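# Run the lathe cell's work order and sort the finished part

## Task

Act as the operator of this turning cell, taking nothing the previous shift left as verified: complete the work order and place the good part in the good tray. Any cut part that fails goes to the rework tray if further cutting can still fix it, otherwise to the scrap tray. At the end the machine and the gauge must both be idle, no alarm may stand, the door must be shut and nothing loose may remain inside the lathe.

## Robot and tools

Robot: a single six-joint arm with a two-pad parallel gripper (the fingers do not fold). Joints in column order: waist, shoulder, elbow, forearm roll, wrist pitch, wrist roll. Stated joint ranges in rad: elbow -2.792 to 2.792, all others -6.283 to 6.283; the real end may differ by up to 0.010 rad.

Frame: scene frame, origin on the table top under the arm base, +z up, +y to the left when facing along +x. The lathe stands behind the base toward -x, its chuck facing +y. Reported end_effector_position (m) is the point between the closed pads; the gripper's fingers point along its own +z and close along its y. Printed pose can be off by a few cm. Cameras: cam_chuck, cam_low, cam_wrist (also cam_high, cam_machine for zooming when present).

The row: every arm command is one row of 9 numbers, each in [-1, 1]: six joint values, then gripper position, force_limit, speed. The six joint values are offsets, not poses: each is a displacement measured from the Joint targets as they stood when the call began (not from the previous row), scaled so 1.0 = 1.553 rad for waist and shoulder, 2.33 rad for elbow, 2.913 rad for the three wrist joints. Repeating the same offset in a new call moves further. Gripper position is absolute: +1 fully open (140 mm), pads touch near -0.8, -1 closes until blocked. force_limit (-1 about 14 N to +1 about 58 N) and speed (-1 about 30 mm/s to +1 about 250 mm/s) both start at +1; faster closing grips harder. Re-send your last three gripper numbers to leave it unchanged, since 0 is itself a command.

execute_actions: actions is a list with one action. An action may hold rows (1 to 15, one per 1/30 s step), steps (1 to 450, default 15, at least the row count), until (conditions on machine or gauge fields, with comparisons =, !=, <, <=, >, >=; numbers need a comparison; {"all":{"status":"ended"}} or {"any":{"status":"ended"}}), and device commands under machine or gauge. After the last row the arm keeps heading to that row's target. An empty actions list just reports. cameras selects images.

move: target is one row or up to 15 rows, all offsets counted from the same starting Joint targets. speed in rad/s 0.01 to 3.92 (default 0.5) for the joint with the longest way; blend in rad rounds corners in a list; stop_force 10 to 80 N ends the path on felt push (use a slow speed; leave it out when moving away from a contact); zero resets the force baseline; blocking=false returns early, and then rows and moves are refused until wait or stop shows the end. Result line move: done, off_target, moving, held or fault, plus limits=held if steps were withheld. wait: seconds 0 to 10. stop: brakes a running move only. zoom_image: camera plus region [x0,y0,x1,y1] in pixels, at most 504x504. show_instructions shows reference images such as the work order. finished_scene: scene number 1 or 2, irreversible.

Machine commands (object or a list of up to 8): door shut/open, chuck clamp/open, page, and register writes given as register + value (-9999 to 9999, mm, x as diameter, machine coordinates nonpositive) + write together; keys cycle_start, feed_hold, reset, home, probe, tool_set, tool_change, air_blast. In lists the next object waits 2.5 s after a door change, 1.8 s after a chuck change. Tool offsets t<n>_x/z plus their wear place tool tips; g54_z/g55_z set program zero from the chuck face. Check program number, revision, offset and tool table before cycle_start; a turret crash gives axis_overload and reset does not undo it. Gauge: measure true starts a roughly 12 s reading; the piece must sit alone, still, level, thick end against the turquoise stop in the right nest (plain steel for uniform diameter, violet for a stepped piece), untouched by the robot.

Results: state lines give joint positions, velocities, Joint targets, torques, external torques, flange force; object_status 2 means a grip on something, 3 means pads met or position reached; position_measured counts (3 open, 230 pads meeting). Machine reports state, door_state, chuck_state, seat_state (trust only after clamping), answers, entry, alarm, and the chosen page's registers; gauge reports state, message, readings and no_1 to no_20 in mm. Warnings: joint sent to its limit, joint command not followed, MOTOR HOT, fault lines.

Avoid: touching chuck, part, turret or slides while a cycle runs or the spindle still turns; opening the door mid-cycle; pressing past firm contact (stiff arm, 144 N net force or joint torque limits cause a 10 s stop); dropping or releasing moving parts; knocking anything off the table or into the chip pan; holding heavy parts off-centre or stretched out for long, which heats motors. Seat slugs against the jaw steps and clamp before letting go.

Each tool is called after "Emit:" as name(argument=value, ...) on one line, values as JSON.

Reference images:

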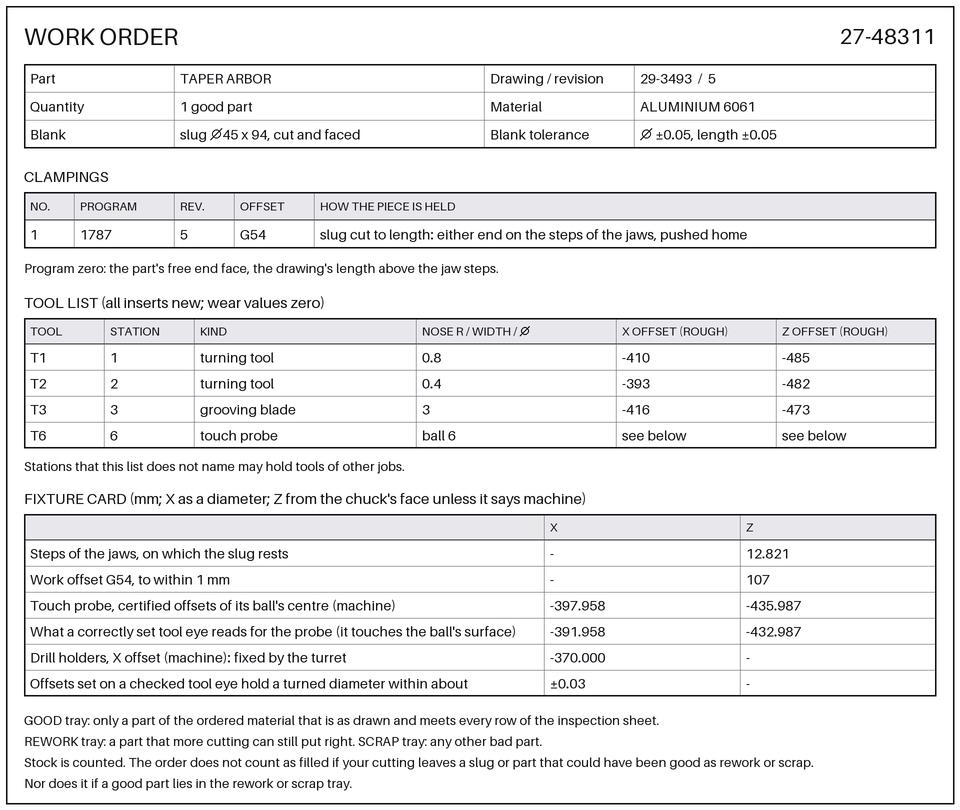

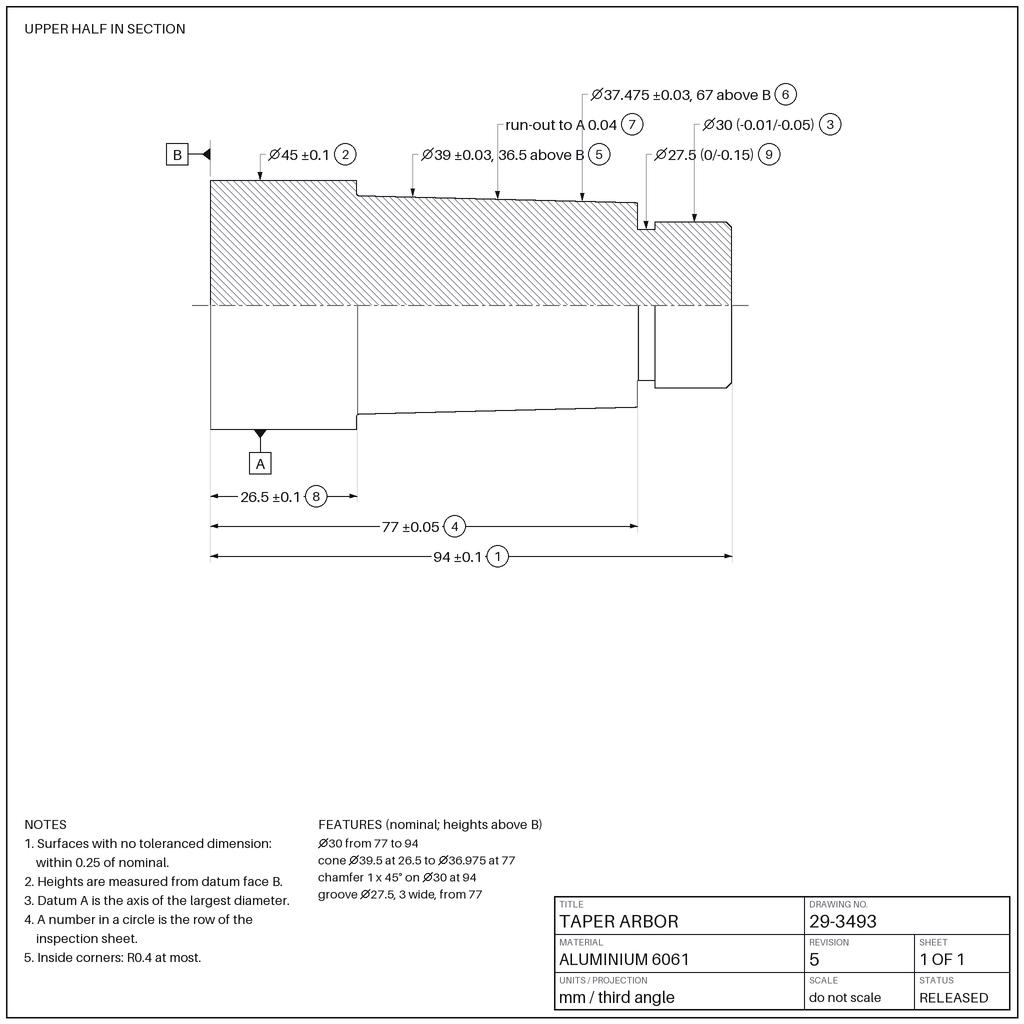

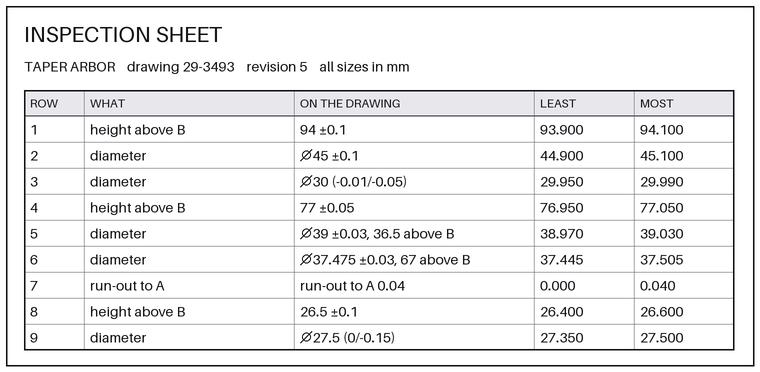

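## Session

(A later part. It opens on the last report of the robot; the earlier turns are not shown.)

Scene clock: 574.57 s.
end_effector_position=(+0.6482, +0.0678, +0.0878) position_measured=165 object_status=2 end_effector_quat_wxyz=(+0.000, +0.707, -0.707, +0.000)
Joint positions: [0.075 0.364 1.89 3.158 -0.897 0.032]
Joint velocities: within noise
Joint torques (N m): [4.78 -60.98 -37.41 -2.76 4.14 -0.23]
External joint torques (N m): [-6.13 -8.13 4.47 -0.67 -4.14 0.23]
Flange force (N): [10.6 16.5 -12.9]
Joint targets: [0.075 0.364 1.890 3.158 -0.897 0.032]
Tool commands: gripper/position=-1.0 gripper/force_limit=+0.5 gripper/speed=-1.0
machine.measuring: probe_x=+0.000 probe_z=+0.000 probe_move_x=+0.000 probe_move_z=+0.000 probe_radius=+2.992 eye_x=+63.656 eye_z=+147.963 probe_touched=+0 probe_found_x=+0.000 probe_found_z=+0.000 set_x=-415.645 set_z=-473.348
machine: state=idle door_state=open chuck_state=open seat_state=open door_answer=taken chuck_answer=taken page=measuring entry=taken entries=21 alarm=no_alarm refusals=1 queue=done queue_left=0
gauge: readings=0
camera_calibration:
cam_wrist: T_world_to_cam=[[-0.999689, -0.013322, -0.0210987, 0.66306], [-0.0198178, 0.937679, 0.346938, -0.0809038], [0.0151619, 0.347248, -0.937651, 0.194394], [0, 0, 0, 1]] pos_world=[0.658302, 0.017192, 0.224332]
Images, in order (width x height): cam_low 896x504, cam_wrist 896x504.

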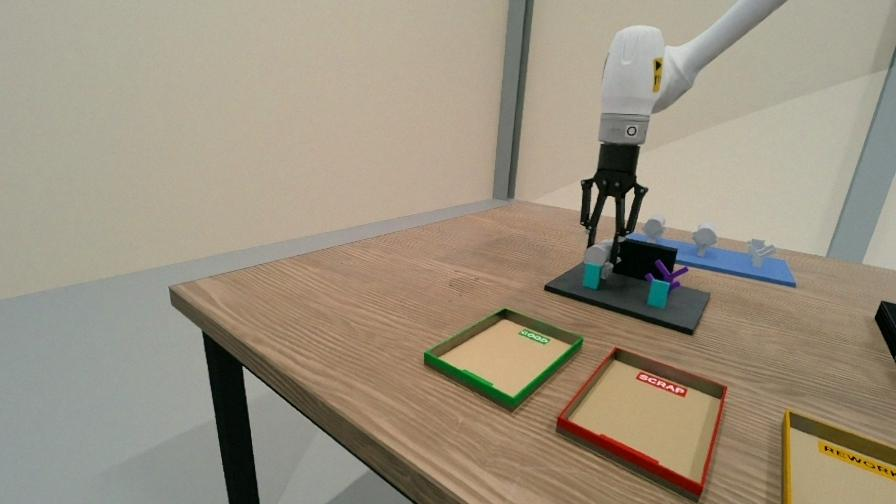

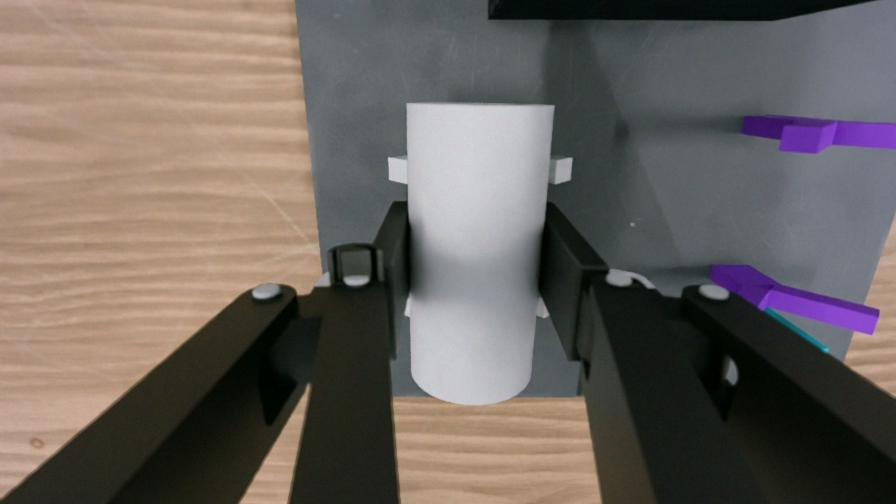

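Emit:
move(target=[0, -0.00033, 0.00083, 0, 0.00049, 0, -1, 0.5, -1], speed=0.02, cameras=[])

Scene clock: 593.37 s.
end_effector_position=(+0.6474, +0.0678, +0.0872) position_measured=165 object_status=2 end_effector_quat_wxyz=(+0.000, +0.707, -0.707, +0.000)
Joint positions: [0.075 0.364 1.892 3.158 -0.896 0.032]
Joint velocities: within noise
Joint torques (N m): [3.53 -68.19 -36.31 -3.34 0.69 -0.12]
External joint torques (N m): [-4.75 -0.83 3.53 -0.07 -0.71 0.12]
Flange force (N): [7.8 7.3 0.3]
Joint targets: [0.075 0.364 1.892 3.158 -0.896 0.032]
machine.measuring: probe_x=+0.000 probe_z=+0.000 probe_move_x=+0.000 probe_move_z=+0.000 probe_radius=+2.992 eye_x=+63.656 eye_z=+147.963 probe_touched=+0 probe_found_x=+0.000 probe_found_z=+0.000 set_x=-415.645 set_z=-473.348
machine: state=idle door_state=open chuck_state=open seat_state=open door_answer=taken chuck_answer=taken page=measuring entry=taken entries=21 alarm=no_alarm refusals=1 queue=done queue_left=0
gauge: readings=0
move: done
No camera images: "cameras" was empty.

Emit:
move(target=[0, 0.00414, 0.00177, 0, 0.00363, 0, -1, 0.5, -1], speed=0.01, stop_force=12, cameras=[])

Scene clock: 605.10 s.
end_effector_position=(+0.6476, +0.0678, +0.0870) position_measured=165 object_status=2 end_effector_quat_wxyz=(+0.000, +0.707, -0.707, +0.000)
Joint positions: [0.075 0.364 1.892 3.158 -0.895 0.032]
Joint velocities: within noise
Joint torques (N m): [4.04 -57.19 -35.64 -3.17 4.66 -0.27]
External joint torques (N m): [-5.13 -11.79 3.04 -0.23 -4.69 0.27]
Flange force (N): [9.0 18.2 -18.8]
Joint targets: [0.075 0.364 1.892 3.158 -0.895 0.032]
machine.measuring: probe_x=+0.000 probe_z=+0.000 probe_move_x=+0.000 probe_move_z=+0.000 probe_radius=+2.992 eye_x=+63.656 eye_z=+147.963 probe_touched=+0 probe_found_x=+0.000 probe_found_z=+0.000 set_x=-415.645 set_z=-473.348
machine: state=idle door_state=open chuck_state=open seat_state=open door_answer=taken chuck_answer=taken page=measuring entry=taken entries=21 alarm=no_alarm refusals=1 queue=done queue_left=0
gauge: readings=0
move: contact
No camera images: "cameras" was empty.

Emit:
move(target=[0.00695, 0.00045, -0.00066, 0, -0.0002, 0.0037, -1, 0.5, -1], speed=0.01, stop_force=15, cameras=["cam_low","cam_wrist"])

Scene clock: 618.40 s.
end_effector_position=(+0.6475, +0.0694, +0.0870) position_measured=165 object_status=2 end_effector_quat_wxyz=(+0.000, +0.707, -0.707, +0.000)
Joint positions: [0.077 0.364 1.892 3.158 -0.895 0.035]
Joint velocities: within noise
Joint torques (N m): [16.68 -60.3 -38.83 2.27 5.28 -0.15]
External joint torques (N m): [-17.75 -8.86 5.88 -5.7 -5.29 0.15]
Flange force (N): [28.9 18.6 -15.1]
Joint targets: [0.077 0.364 1.892 3.158 -0.895 0.035]
machine.measuring: probe_x=+0.000 probe_z=+0.000 probe_move_x=+0.000 probe_move_z=+0.000 probe_radius=+2.992 eye_x=+63.656 eye_z=+147.963 probe_touched=+0 probe_found_x=+0.000 probe_found_z=+0.000 set_x=-415.645 set_z=-473.348
machine: state=idle door_state=open chuck_state=open seat_state=open door_answer=taken chuck_answer=taken page=measuring entry=taken entries=21 alarm=no_alarm refusals=1 queue=done queue_left=0
gauge: readings=0
move: contact
camera_calibration:
cam_wrist: T_world_to_cam=[[-0.999687, -0.0132922, -0.0211895, 0.662381], [-0.019818, 0.937756, 0.346728, -0.0820604], [0.0152618, 0.347039, -0.937726, 0.19296], [0, 0, 0, 1]] pos_world=[0.657602, 0.0187926, 0.223432]
Images, in order (width x height): cam_low 896x504, cam_wrist 896x504.

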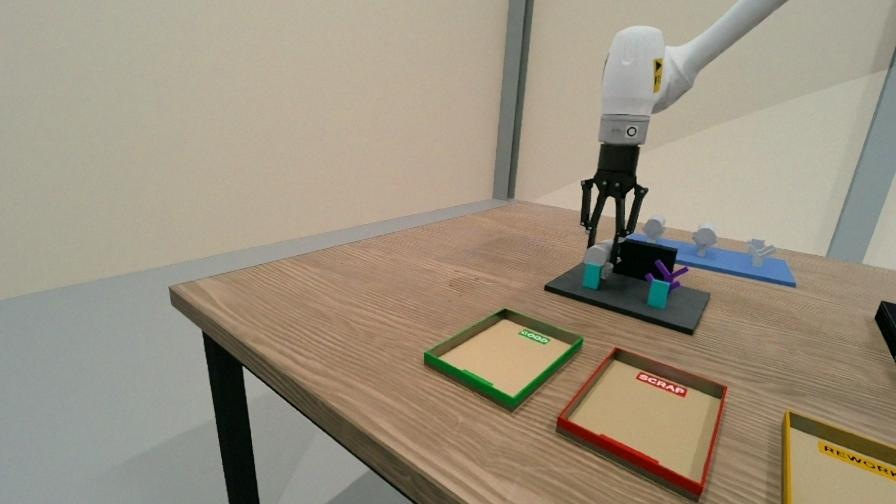

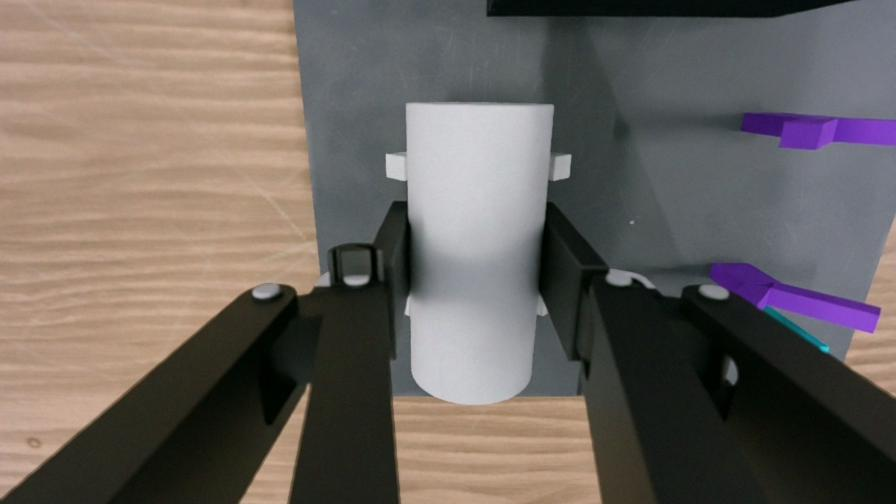

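Emit:
move(target=[0.0, -0.00028, -0.00012, 0, -0.00024, 0, -1, 0.5, -1], speed=0.02, cameras=[])

Emit:
move(target=[0.004, 0.0003, -0.0004, 0, -0.0001, 0.0021, -1, 0.5, -1], speed=0.01, stop_force=12, cameras=["cam_low","cam_wrist"])

Scene clock: 626.27 s.
end_effector_position=(+0.6475, +0.0694, +0.0874) position_measured=165 object_status=2 end_effector_quat_wxyz=(+0.000, +0.707, -0.707, +0.000)
Joint positions: [0.077 0.364 1.891 3.158 -0.896 0.035]
Joint velocities: within noise
Joint torques (N m): [10.88 -69.22 -39.1 0.32 1.91 0.24]
External joint torques (N m): [-11.84 0.01 6.07 -3.75 -1.91 -0.24]
Flange force (N): [19.6 9.9 0.6]
Joint targets: [0.077 0.364 1.891 3.158 -0.896 0.035]
machine.measuring: probe_x=+0.000 probe_z=+0.000 probe_move_x=+0.000 probe_move_z=+0.000 probe_radius=+2.992 eye_x=+63.656 eye_z=+147.963 probe_touched=+0 probe_found_x=+0.000 probe_found_z=+0.000 set_x=-415.645 set_z=-473.348
machine: state=idle door_state=open chuck_state=open seat_state=open door_answer=taken chuck_answer=taken page=measuring entry=taken entries=21 alarm=no_alarm refusals=1 queue=done queue_left=0
gauge: readings=0
move: done
No camera images: "cameras" was empty.

Scene clock: 626.97 s.
end_effector_position=(+0.6476, +0.0702, +0.0875) position_measured=165 object_status=2 end_effector_quat_wxyz=(+0.000, +0.707, -0.707, +0.000)
Joint positions: [0.078 0.364 1.891 3.158 -0.896 0.036]
Joint velocities: within noise
Joint torques (N m): [22.8 -64.34 -34.69 5.04 1.41 0.27]
External joint torques (N m): [-24.03 -4.62 1.94 -8.46 -1.43 -0.27]
Flange force (N): [38.1 7.2 -6.7]
Joint targets: [0.078 0.364 1.891 3.158 -0.896 0.036]
machine.measuring: probe_x=+0.000 probe_z=+0.000 probe_move_x=+0.000 probe_move_z=+0.000 probe_radius=+2.992 eye_x=+63.656 eye_z=+147.963 probe_touched=+0 probe_found_x=+0.000 probe_found_z=+0.000 set_x=-415.645 set_z=-473.348
machine: state=idle door_state=open chuck_state=open seat_state=open door_answer=taken chuck_answer=taken page=measuring entry=taken entries=21 alarm=no_alarm refusals=1 queue=done queue_left=0
gauge: readings=0
move: contact
camera_calibration:
cam_wrist: T_world_to_cam=[[-0.99968, -0.0132853, -0.0215044, 0.662569], [-0.0199193, 0.937789, 0.346633, -0.0829298], [0.0155615, 0.346951, -0.937754, 0.193054], [0, 0, 0, 1]] pos_world=[0.657701, 0.0195928, 0.224032]
Images, in order (width x height): cam_low 896x504, cam_wrist 896x504.

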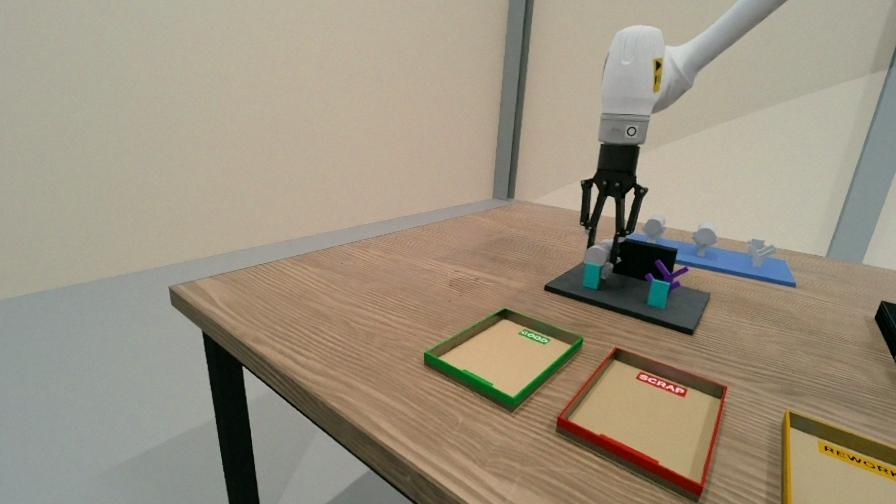

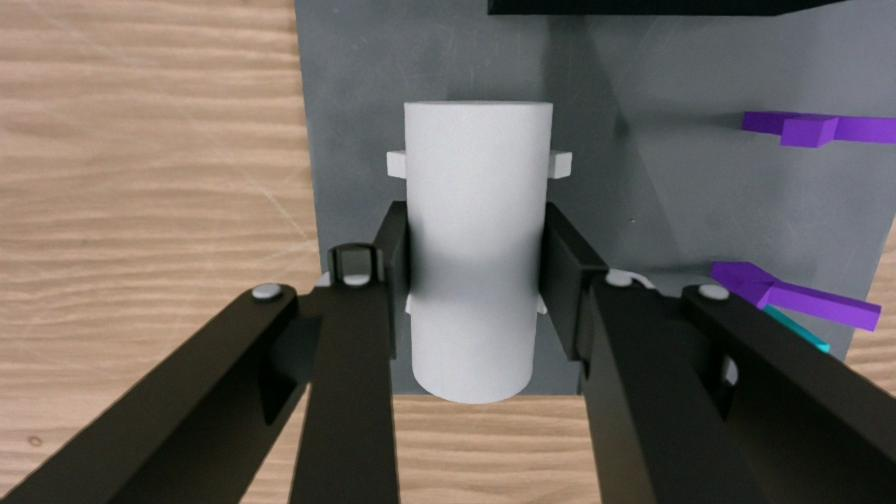

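Emit:
move(target=[-0.0004, 0.00021, 0.00009, 0, 0.00018, 0, -1, 0.5, -1], speed=0.02, cameras=[])

Emit:
execute_actions(actions=[{"rows": [[0,0,0,0,0,0,0.2,0.5,-1]], "steps": 60}], cameras=["cam_wrist"])

Scene clock: 636.37 s.
end_effector_position=(+0.6476, +0.0698, +0.0872) position_measured=165 object_status=2 end_effector_quat_wxyz=(+0.000, +0.707, -0.707, +0.000)
Joint positions: [0.078 0.364 1.891 3.158 -0.896 0.036]
Joint velocities: within noise
Joint torques (N m): [13.41 -56.16 -31.5 1.17 2.7 0.35]
External joint torques (N m): [-14.73 -12.88 -1.34 -4.6 -2.71 -0.35]
Flange force (N): [24.2 11.5 -19.8]
Joint targets: [0.078 0.364 1.891 3.158 -0.896 0.036]
machine.measuring: probe_x=+0.000 probe_z=+0.000 probe_move_x=+0.000 probe_move_z=+0.000 probe_radius=+2.992 eye_x=+63.656 eye_z=+147.963 probe_touched=+0 probe_found_x=+0.000 probe_found_z=+0.000 set_x=-415.645 set_z=-473.348
machine: state=idle door_state=open chuck_state=open seat_state=open door_answer=taken chuck_answer=taken page=measuring entry=taken entries=21 alarm=no_alarm refusals=1 queue=done queue_left=0
gauge: readings=0
move: done
No camera images: "cameras" was empty.

Scene clock: 638.57 s.
end_effector_position=(+0.6477, +0.0698, +0.0872) position_measured=104 object_status=3 end_effector_quat_wxyz=(+0.000, +0.707, -0.707, +0.000)
Joint positions: [0.078 0.364 1.891 3.158 -0.896 0.036]
Joint velocities: within noise
Joint torques (N m): [3.37 -65.94 -34.46 -3.37 0.6 -0.11]
External joint torques (N m): [-4.47 -3.11 1.77 -0.03 -0.62 0.11]
Flange force (N): [7.3 6.9 -3.3]
Joint targets: [0.078 0.364 1.891 3.158 -0.896 0.036]
machine.measuring: probe_x=+0.000 probe_z=+0.000 probe_move_x=+0.000 probe_move_z=+0.000 probe_radius=+2.992 eye_x=+63.656 eye_z=+147.963 probe_touched=+0 probe_found_x=+0.000 probe_found_z=+0.000 set_x=-415.645 set_z=-473.348
machine: state=idle door_state=open chuck_state=open seat_state=open door_answer=taken chuck_answer=taken page=measuring entry=taken entries=21 alarm=no_alarm refusals=1 queue=done queue_left=0
gauge: readings=0
camera_calibration:
cam_wrist: T_world_to_cam=[[-0.999691, -0.0126876, -0.0213924, 0.66253], [-0.0193198, 0.9378, 0.346637, -0.0828452], [0.0156638, 0.346943, -0.937755, 0.192845], [0, 0, 0, 1]] pos_world=[0.657703, 0.019192, 0.223732]
Images, in order (width x height): cam_wrist 896x504.

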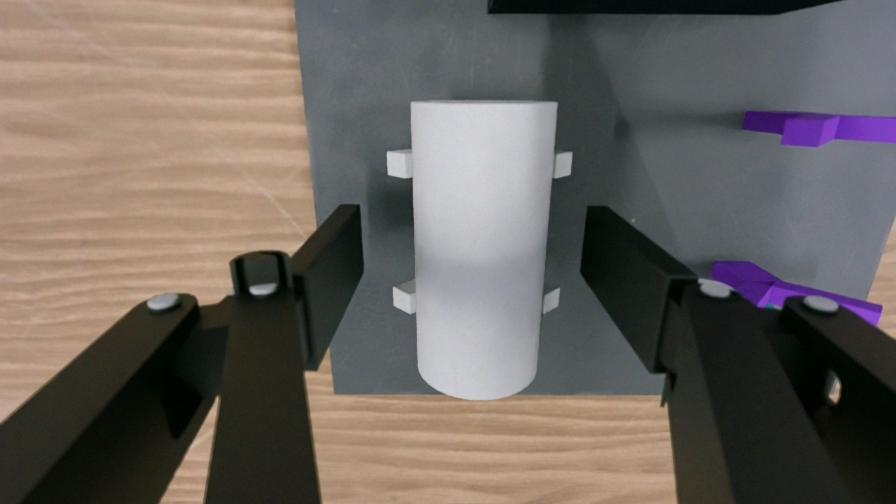

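Emit:
execute_actions(actions=[{"gauge": {"measure":true}, "steps": 420, "until": {"gauge":{"readings":["=",1]}}}], cameras=[])

Scene clock: 655.10 s.
end_effector_position=(+0.6476, +0.0698, +0.0872) position_measured=104 object_status=3 end_effector_quat_wxyz=(+0.000, +0.707, -0.707, +0.000)
Joint positions: [0.078 0.364 1.891 3.158 -0.896 0.036]
Joint velocities: within noise
Joint torques (N m): [3.4 -65.87 -34.51 -3.36 0.6 -0.09]
External joint torques (N m): [-4.68 -3.17 1.72 -0.06 -0.62 0.09]
Flange force (N): [7.7 6.9 -3.3]
Joint targets: [0.078 0.364 1.891 3.158 -0.896 0.036]
Tool commands: gripper/position=+0.2 gripper/force_limit=+0.5 gripper/speed=-1.0
machine.measuring: probe_x=+0.000 probe_z=+0.000 probe_move_x=+0.000 probe_move_z=+0.000 probe_radius=+2.992 eye_x=+63.656 eye_z=+147.963 probe_touched=+0 probe_found_x=+0.000 probe_found_z=+0.000 set_x=-415.645 set_z=-473.348
machine: state=idle door_state=open chuck_state=open seat_state=open door_answer=taken chuck_answer=taken page=measuring entry=taken entries=21 alarm=no_alarm refusals=1 queue=done queue_left=0
gauge: message=started readings=1 no_1=94.004 no_2=44.980 no_3=44.982 no_4=94.010 no_5=44.979 no_6=44.979 no_7=0.001 no_8=94.007 no_9=44.981
No camera images: "cameras" was empty.

Emit:
move(target=[0, -0.0017, 0.0017, 0, 0.00046, 0, 0.2, 0.5, -1], speed=0.05, cameras=[])

Emit:
execute_actions(actions=[{"rows": [[0,0,0,0,0,0,-1,0.5,-1]], "steps": 75}], cameras=["cam_wrist"])

Scene clock: 711.43 s.
end_effector_position=(+0.6457, +0.0697, +0.0872) position_measured=104 object_status=3 end_effector_quat_wxyz=(+0.000, +0.707, -0.707, +0.000)
Joint positions: [0.078 0.362 1.895 3.158 -0.894 0.036]
Joint velocities: within noise
Joint torques (N m): [3.53 -65.74 -34.53 -3.37 0.61 -0.12]
External joint torques (N m): [-4.49 -3.03 1.79 -0.03 -0.63 0.12]
Flange force (N): [7.4 6.8 -3.2]
Joint targets: [0.078 0.362 1.895 3.158 -0.894 0.036]
machine.measuring: probe_x=+0.000 probe_z=+0.000 probe_move_x=+0.000 probe_move_z=+0.000 probe_radius=+2.992 eye_x=+63.656 eye_z=+147.963 probe_touched=+0 probe_found_x=+0.000 probe_found_z=+0.000 set_x=-415.645 set_z=-473.348
machine: state=idle door_state=open chuck_state=open seat_state=open door_answer=taken chuck_answer=taken page=measuring entry=taken entries=21 alarm=no_alarm refusals=1 queue=done queue_left=0
gauge: message=started readings=1 no_1=94.004 no_2=44.980 no_3=44.982 no_4=94.010 no_5=44.979 no_6=44.979 no_7=0.001 no_8=94.007 no_9=44.981
move: done
No camera images: "cameras" was empty.

Scene clock: 714.13 s.
end_effector_position=(+0.6457, +0.0697, +0.0872) position_measured=165 object_status=2 end_effector_quat_wxyz=(+0.000, +0.707, -0.707, +0.000)
Joint positions: [0.078 0.362 1.895 3.158 -0.894 0.036]
Joint velocities: within noise
Joint torques (N m): [3.31 -59.02 -28.81 -3.09 -0.04 0.34]
External joint torques (N m): [-4.55 -9.89 -4.09 -0.33 0.03 -0.34]
Flange force (N): [7.8 4.7 -13.5]
Joint targets: [0.078 0.362 1.895 3.158 -0.894 0.036]
machine.measuring: probe_x=+0.000 probe_z=+0.000 probe_move_x=+0.000 probe_move_z=+0.000 probe_radius=+2.992 eye_x=+63.656 eye_z=+147.963 probe_touched=+0 probe_found_x=+0.000 probe_found_z=+0.000 set_x=-415.645 set_z=-473.348
machine: state=idle door_state=open chuck_state=open seat_state=open door_answer=taken chuck_answer=taken page=measuring entry=taken entries=21 alarm=no_alarm refusals=1 queue=done queue_left=0
gauge: message=started readings=1 no_1=94.004 no_2=44.980 no_3=44.982 no_4=94.010 no_5=44.979 no_6=44.979 no_7=0.001 no_8=94.007 no_9=44.981
camera_calibration:
cam_wrist: T_world_to_cam=[[-0.999691, -0.0126876, -0.0213924, 0.660429], [-0.0193198, 0.9378, 0.346637, -0.082792], [0.0156638, 0.346943, -0.937755, 0.192912], [0, 0, 0, 1]] pos_world=[0.655603, 0.019092, 0.223732]
Images, in order (width x height): cam_wrist 896x504.

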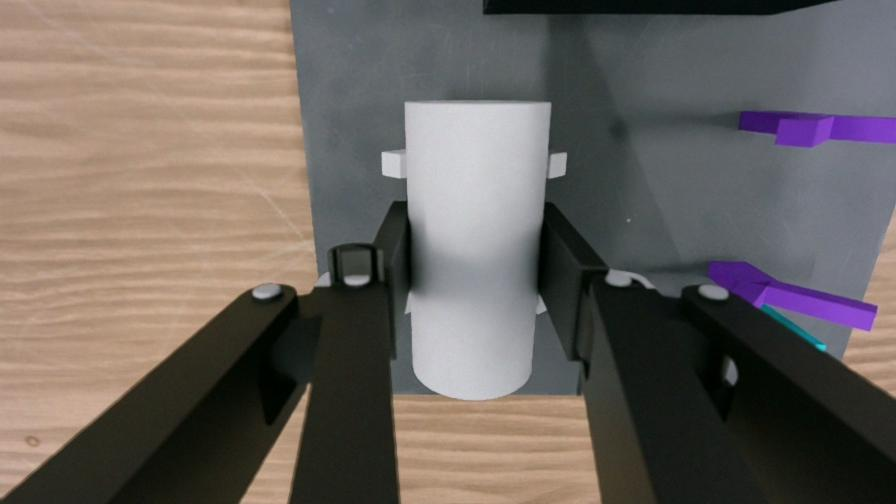

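Emit:
move(target=[-0.0013, -0.0665, -0.0421, 0, -0.0692, 0, -1, 0.5, -1], speed=0.2, cameras=["cam_wrist"])

Scene clock: 727.63 s.
end_effector_position=(+0.6457, +0.0705, +0.2004) position_measured=165 object_status=2 end_effector_quat_wxyz=(-0.001, +0.707, -0.707, +0.000)
Joint positions: [0.076 0.258 1.797 3.158 -1.096 0.036]
Joint velocities: within noise
Joint torques (N m): [3.34 -62.76 -41.19 -3.84 0.63 -0.09]
External joint torques (N m): [-4.31 -0.43 3.76 -0.05 -0.64 0.09]
Flange force (N): [7.2 7.3 2.3]
Joint targets: [0.076 0.258 1.797 3.158 -1.096 0.036]
machine.measuring: probe_x=+0.000 probe_z=+0.000 probe_move_x=+0.000 probe_move_z=+0.000 probe_radius=+2.992 eye_x=+63.656 eye_z=+147.963 probe_touched=+0 probe_found_x=+0.000 probe_found_z=+0.000 set_x=-415.645 set_z=-473.348
machine: state=idle door_state=open chuck_state=open seat_state=open door_answer=taken chuck_answer=taken page=measuring entry=taken entries=21 alarm=no_alarm refusals=1 queue=done queue_left=0
gauge: message=started readings=1 no_1=94.004 no_2=44.980 no_3=44.982 no_4=94.010 no_5=44.979 no_6=44.979 no_7=0.001 no_8=94.007 no_9=44.981
move: done
camera_calibration:
cam_wrist: T_world_to_cam=[[-0.999683, -0.0134437, -0.0212812, 0.662927], [-0.0200181, 0.937159, 0.348328, -0.122655], [0.0152611, 0.348643, -0.937131, 0.298789], [0, 0, 0, 1]] pos_world=[0.655702, 0.0196882, 0.336837]
Images, in order (width x height): cam_wrist 896x504.

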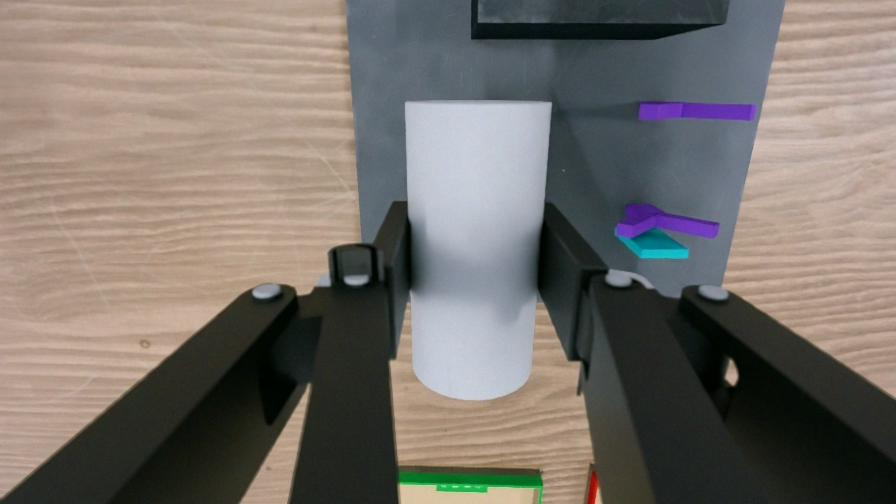

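Emit:
move(target=[[-0.8216, -0.2305, 0.1300, 0, -0.0185, 0, -1, 0.5, -1],[-1.6188, -0.4095, 0.2897, 0.3371, 0.6619, -0.2969, -1, 0.5, -1]], speed=0.8, blend=0.2)

every number of target 2 of 2 must lie in its column's range; nothing of the call was run
Scene clock: 734.10 s.
end_effector_position=(+0.6457, +0.0705, +0.2004) position_measured=165 object_status=2 end_effector_quat_wxyz=(-0.001, +0.707, -0.707, -0.001)
Joint positions: [0.076 0.258 1.797 3.158 -1.096 0.036]
Joint velocities: within noise
Joint torques (N m): [3.55 -62.81 -41.2 -3.83 0.63 -0.12]
External joint torques (N m): [-4.51 -0.29 3.94 -0.04 -0.66 0.12]
Flange force (N): [7.5 7.4 2.5]
Joint targets: [0.076 0.258 1.797 3.158 -1.096 0.036]
Tool commands: gripper/position=-1.0 gripper/force_limit=+0.5 gripper/speed=-1.0
machine.measuring: probe_x=+0.000 probe_z=+0.000 probe_move_x=+0.000 probe_move_z=+0.000 probe_radius=+2.992 eye_x=+63.656 eye_z=+147.963 probe_touched=+0 probe_found_x=+0.000 probe_found_z=+0.000 set_x=-415.645 set_z=-473.348
machine: state=idle door_state=open chuck_state=open seat_state=open door_answer=taken chuck_answer=taken page=measuring entry=taken entries=21 alarm=no_alarm refusals=1 queue=done queue_left=0
gauge: message=started readings=1 no_1=94.004 no_2=44.980 no_3=44.982 no_4=94.010 no_5=44.979 no_6=44.979 no_7=0.001 no_8=94.007 no_9=44.981

Emit:
move(target=[-0.8216, -0.2305, 0.1300, 0, -0.0185, 0, -1, 0.5, -1], speed=1.0, cameras=[])

Emit:
move(target=[-0.7972, -0.1790, 0.1597, 0.3371, 0.6804, -0.2969, -1, 0.5, -1], speed=0.8)

Scene clock: 746.03 s.
end_effector_position=(+0.1828, -0.4026, +0.2468) position_measured=165 object_status=2 end_effector_quat_wxyz=(+0.011, -0.148, +0.989, -0.002)
Joint positions: [-1.2 -0.1 2.1 3.158 -1.15 0.036]
Joint velocities: within noise
Joint torques (N m): [3.6 -26.67 -42.72 -3.93 0.64 -0.12]
External joint torques (N m): [-3.77 0.01 4.23 -0.02 -0.64 0.12]
Flange force (N): [9.0 6.0 4.0]
Joint targets: [-1.201 -0.100 2.100 3.158 -1.150 0.036]
machine.measuring: probe_x=+0.000 probe_z=+0.000 probe_move_x=+0.000 probe_move_z=+0.000 probe_radius=+2.992 eye_x=+63.656 eye_z=+147.963 probe_touched=+0 probe_found_x=+0.000 probe_found_z=+0.000 set_x=-415.645 set_z=-473.348
machine: state=idle door_state=open chuck_state=open seat_state=open door_answer=taken chuck_answer=taken page=measuring entry=taken entries=21 alarm=no_alarm refusals=1 queue=done queue_left=0
gauge: message=started readings=1 no_1=94.004 no_2=44.980 no_3=44.982 no_4=94.010 no_5=44.979 no_6=44.979 no_7=0.001 no_8=94.007 no_9=44.981
move: done
No camera images: "cameras" was empty.

Scene clock: 758.20 s.
end_effector_position=(-0.4091, -0.4525, +0.4411) position_measured=165 object_status=2 end_effector_quat_wxyz=(-0.261, +0.362, +0.686, -0.574)
Joint positions: [-2.17 -0.317 2.392 3.927 0.401 -0.642]
Joint velocities: within noise
Joint torques (N m): [-28.14 -16.47 -41.26 2.92 17.82 1.43]
External joint torques (N m): [28.05 11.31 3.16 -6.28 -15.73 -1.47]
External joint torques when the fault began: [82.88 19.84 6.29 -16.52 -37.92 -3.3]
Flange force (N): [0.0 0.0 0.0]
Flange force when the fault began (N): [0.0 0.0 0.0]
Joint targets: [-2.170 -0.317 2.392 3.927 0.401 -0.642]
Tool commands: gripper/position=-1.0 gripper/force_limit=+0.498039 gripper/speed=-1.0
FORCE FAULT: contact force on the arm reached its limit, and the arm stopped for 10 seconds. The contact can be on any part of the arm, not only on its tool. The arm's remaining commands of this call were not run. The arm's target is now where it stood when the stop ended, not its last command. The arm accepts commands again.
machine.measuring: probe_x=+0.000 probe_z=+0.000 probe_move_x=+0.000 probe_move_z=+0.000 probe_radius=+2.992 eye_x=+63.656 eye_z=+147.963 probe_touched=+0 probe_found_x=+0.000 probe_found_z=+0.000 set_x=-415.645 set_z=-473.348
machine: state=idle door_state=between chuck_state=open seat_state=open door_answer=taken chuck_answer=taken page=measuring entry=taken entries=21 alarm=no_alarm refusals=1 queue=done queue_left=0
gauge: message=started readings=1 no_1=94.004 no_2=44.980 no_3=44.982 no_4=94.010 no_5=44.979 no_6=44.979 no_7=0.001 no_8=94.007 no_9=44.981
move: fault; the wrist pitch is farthest, 0.431 rad from its target
camera_calibration:
cam_wrist: T_world_to_cam=[[0.172861, 0.0752108, -0.98207, 0.550199], [0.836174, -0.53813, 0.105969, 0.0521403], [-0.520512, -0.8395, -0.155911, -0.378505], [0, 0, 0, 1]] pos_world=[-0.335722, -0.331077, 0.475796]

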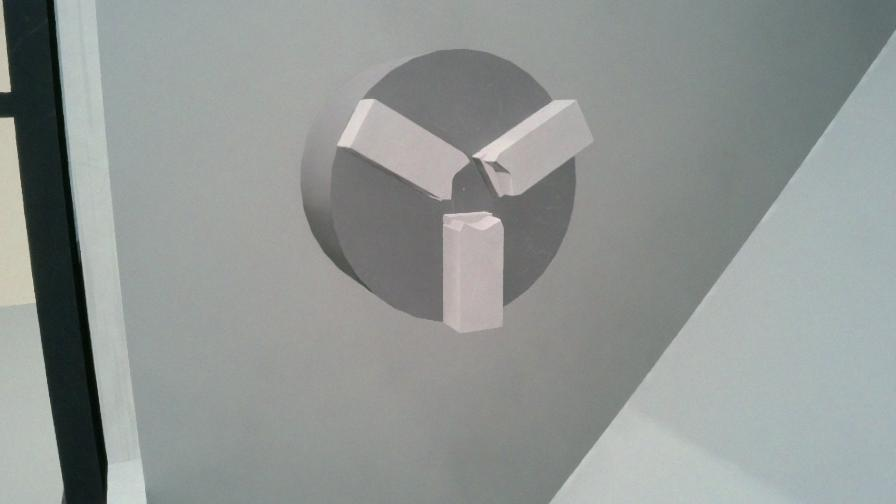

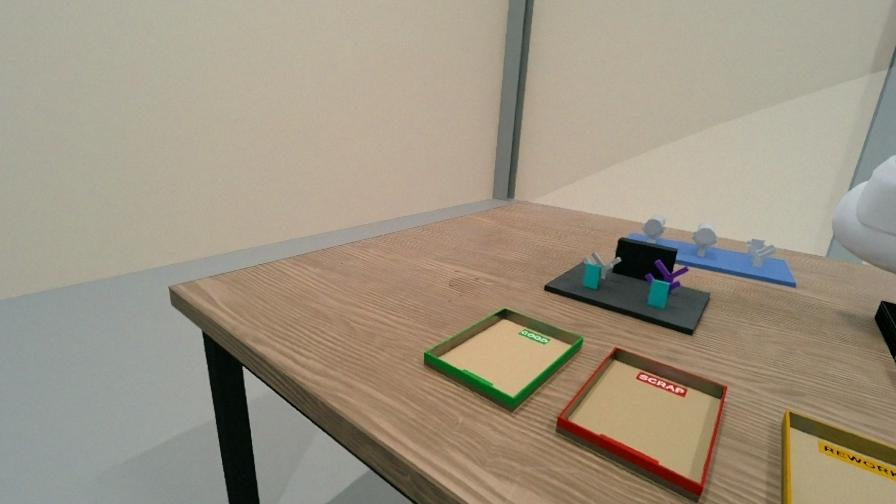

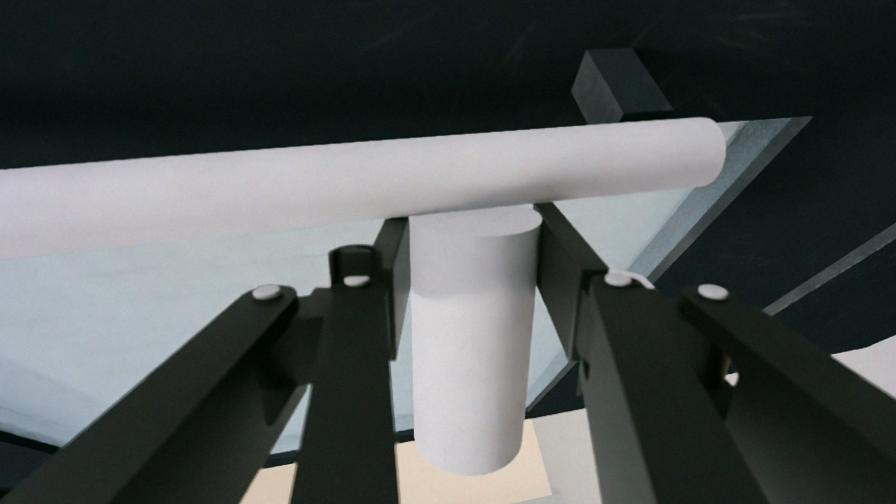

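Emit:
move(target=[0.25, 0.056, -0.05, -0.1056, -0.213, 0.093, -1, 0.5, -1], speed=0.3)

Scene clock: 771.80 s.
end_effector_position=(-0.0848, -0.6093, +0.3376) position_measured=165 object_status=2 end_effector_quat_wxyz=(+0.019, +0.132, +0.887, -0.442)
Joint positions: [-1.782 -0.23 2.276 3.619 -0.22 -0.371]
Joint velocities: within noise
Joint torques (N m): [4.57 -15.23 -43.94 -2.92 3.5 -0.02]
External joint torques (N m): [-4.75 1.12 5.05 -0.28 -1.63 -0.02]
Flange force (N): [0.0 0.0 0.0]
Joint targets: [-1.782 -0.230 2.276 3.619 -0.220 -0.371]
machine.measuring: probe_x=+0.000 probe_z=+0.000 probe_move_x=+0.000 probe_move_z=+0.000 probe_radius=+2.992 eye_x=+63.656 eye_z=+147.963 probe_touched=+0 probe_found_x=+0.000 probe_found_z=+0.000 set_x=-415.645 set_z=-473.348
machine: state=idle door_state=open chuck_state=open seat_state=open door_answer=taken chuck_answer=taken page=measuring entry=taken entries=21 alarm=no_alarm refusals=1 queue=done queue_left=0
gauge: message=started readings=1 no_1=94.004 no_2=44.980 no_3=44.982 no_4=94.010 no_5=44.979 no_6=44.979 no_7=0.001 no_8=94.007 no_9=44.981
move: done
camera_calibration:
cam_wrist: T_world_to_cam=[[0.237084, 0.560848, -0.793247, 0.641919], [0.938006, 0.0803676, 0.337172, 0.0149505], [0.252854, -0.824009, -0.507025, -0.16403], [0, 0, 0, 1]] pos_world=[-0.124737, -0.496382, 0.420992]

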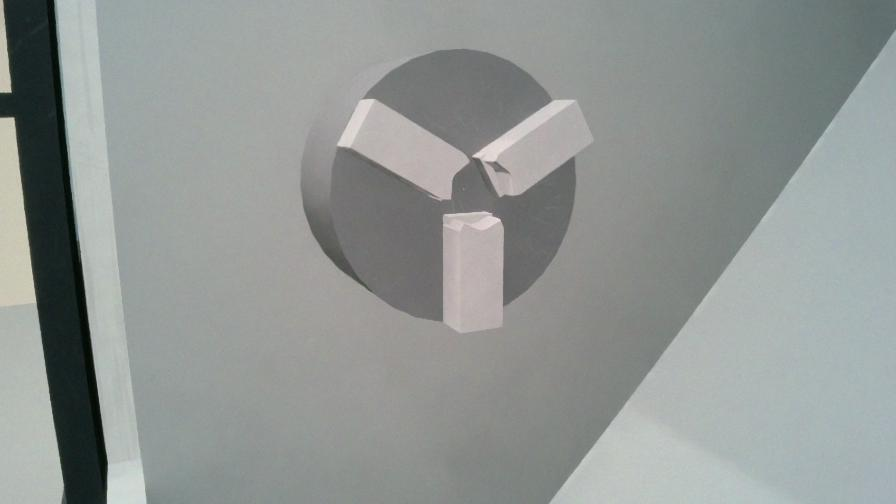

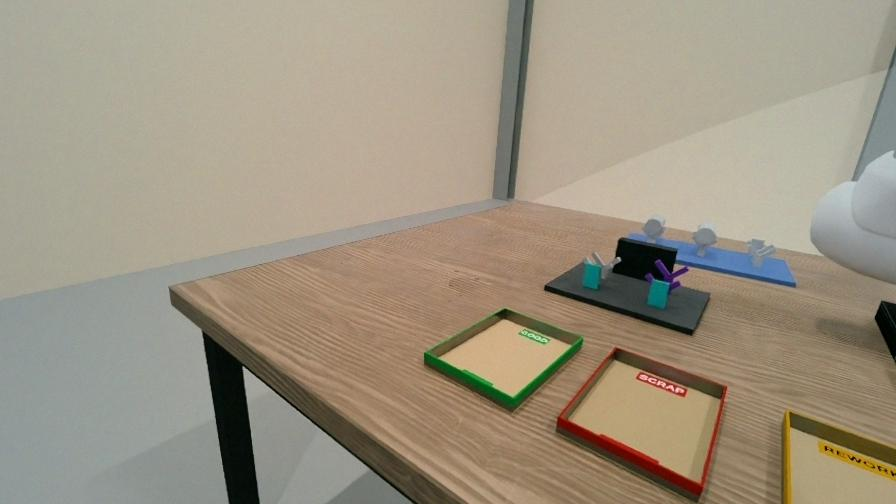

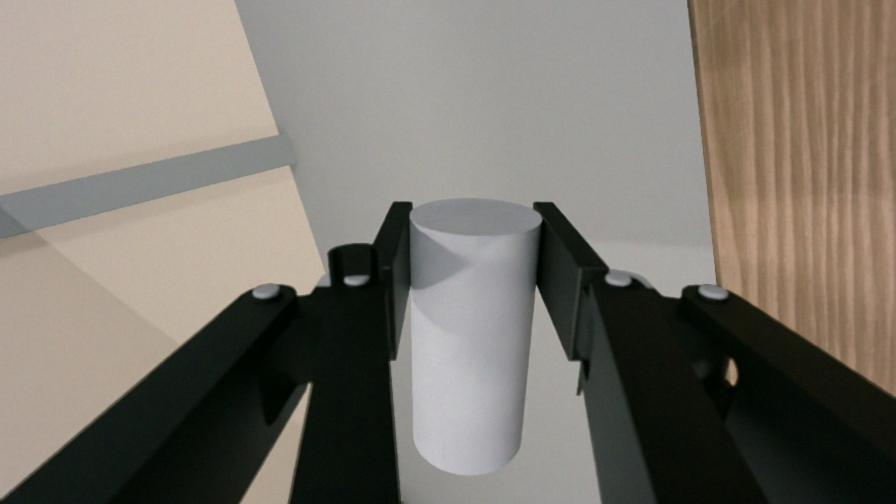

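Emit:
execute_actions(actions=[{"rows": [[0,0,0,0,0,0,-0.97,1,-1]], "steps": 20}], cameras=["cam_wrist"])

Emit:
move(target=[[0,-0.047,-0.0764,-0.1583,-0.3896,0,-0.97,1,-1],[-0.4237,-0.047,-0.0764,-0.1583,-0.3896,0,-0.97,1,-1]], speed=0.6, cameras=["cam_wrist"])

Scene clock: 812.00 s.
end_effector_position=(-0.0847, -0.6093, +0.3376) position_measured=166 object_status=2 end_effector_quat_wxyz=(+0.019, +0.132, +0.887, -0.442)
Joint positions: [-1.782 -0.23 2.276 3.619 -0.22 -0.371]
Joint velocities: within noise
Joint torques (N m): [4.56 -15.13 -44.05 -2.93 3.5 -0.03]
External joint torques (N m): [-4.66 0.94 5.06 -0.26 -1.62 -0.01]
Flange force (N): [0.0 0.0 0.0]
Joint targets: [-1.782 -0.230 2.276 3.619 -0.220 -0.371]
machine.measuring: probe_x=+0.000 probe_z=+0.000 probe_move_x=+0.000 probe_move_z=+0.000 probe_radius=+2.992 eye_x=+63.656 eye_z=+147.963 probe_touched=+0 probe_found_x=+0.000 probe_found_z=+0.000 set_x=-415.645 set_z=-473.348
machine: state=idle door_state=open chuck_state=open seat_state=open door_answer=taken chuck_answer=taken page=measuring entry=taken entries=21 alarm=no_alarm refusals=1 queue=done queue_left=0
gauge: message=started readings=1 no_1=94.004 no_2=44.980 no_3=44.982 no_4=94.010 no_5=44.979 no_6=44.979 no_7=0.001 no_8=94.007 no_9=44.981
camera_calibration:
cam_wrist: T_world_to_cam=[[0.237064, 0.560913, -0.793207, 0.641932], [0.938015, 0.08034, 0.337155, 0.014945], [0.252841, -0.823967, -0.507099, -0.16398], [0, 0, 0, 1]] pos_world=[-0.124737, -0.496383, 0.420992]
Images, in order (width x height): cam_wrist 896x504.

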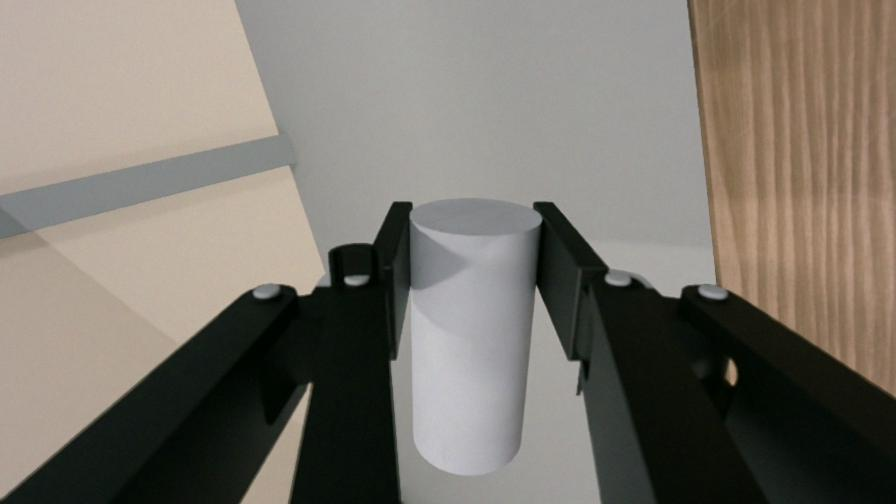

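Scene clock: 815.50 s.
end_effector_position=(-0.2582, -0.2495, +0.3239) position_measured=166 object_status=2 end_effector_quat_wxyz=(+0.015, +0.263, +0.965, -0.006)
Joint positions: [-2.44 -0.303 2.098 3.158 -1.355 -0.371]
Joint velocities: within noise
Joint torques (N m): [4.59 -10.23 -45.19 -3.93 0.58 -0.11]
External joint torques (N m): [-4.44 0.29 4.05 -0.25 -0.59 0.11]
Flange force (N): [10.1 8.9 5.1]
Joint targets: [-2.440 -0.303 2.098 3.158 -1.355 -0.371]
machine.measuring: probe_x=+0.000 probe_z=+0.000 probe_move_x=+0.000 probe_move_z=+0.000 probe_radius=+2.992 eye_x=+63.656 eye_z=+147.963 probe_touched=+0 probe_found_x=+0.000 probe_found_z=+0.000 set_x=-415.645 set_z=-473.348
machine: state=idle door_state=open chuck_state=open seat_state=open door_answer=taken chuck_answer=taken page=measuring entry=taken entries=21 alarm=no_alarm refusals=1 queue=done queue_left=0
gauge: message=started readings=1 no_1=94.004 no_2=44.980 no_3=44.982 no_4=94.010 no_5=44.979 no_6=44.979 no_7=0.001 no_8=94.007 no_9=44.981
move: done
camera_calibration:
cam_wrist: T_world_to_cam=[[0.497353, 0.867159, -0.025982, 0.365462], [0.808076, -0.452153, 0.377586, -0.0261309], [0.315679, -0.208789, -0.92561, 0.474682], [0, 0, 0, 1]] pos_world=[-0.310495, -0.229621, 0.458732]
Images, in order (width x height): cam_wrist 896x504.

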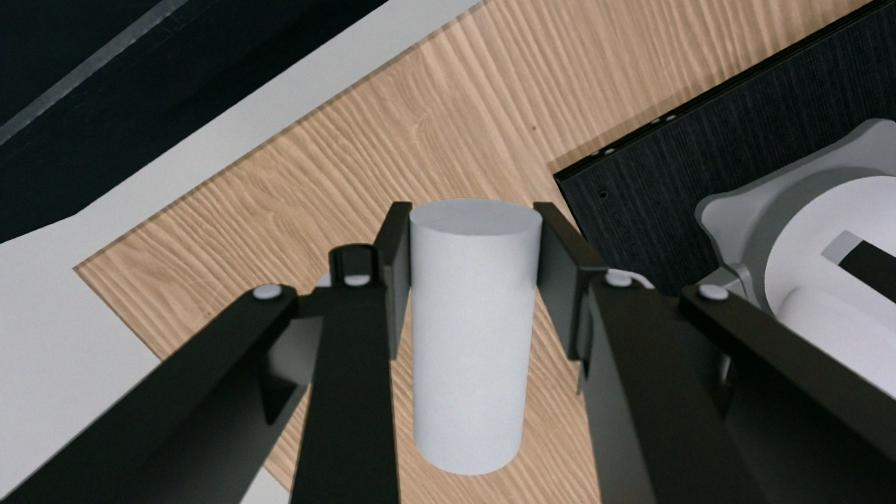

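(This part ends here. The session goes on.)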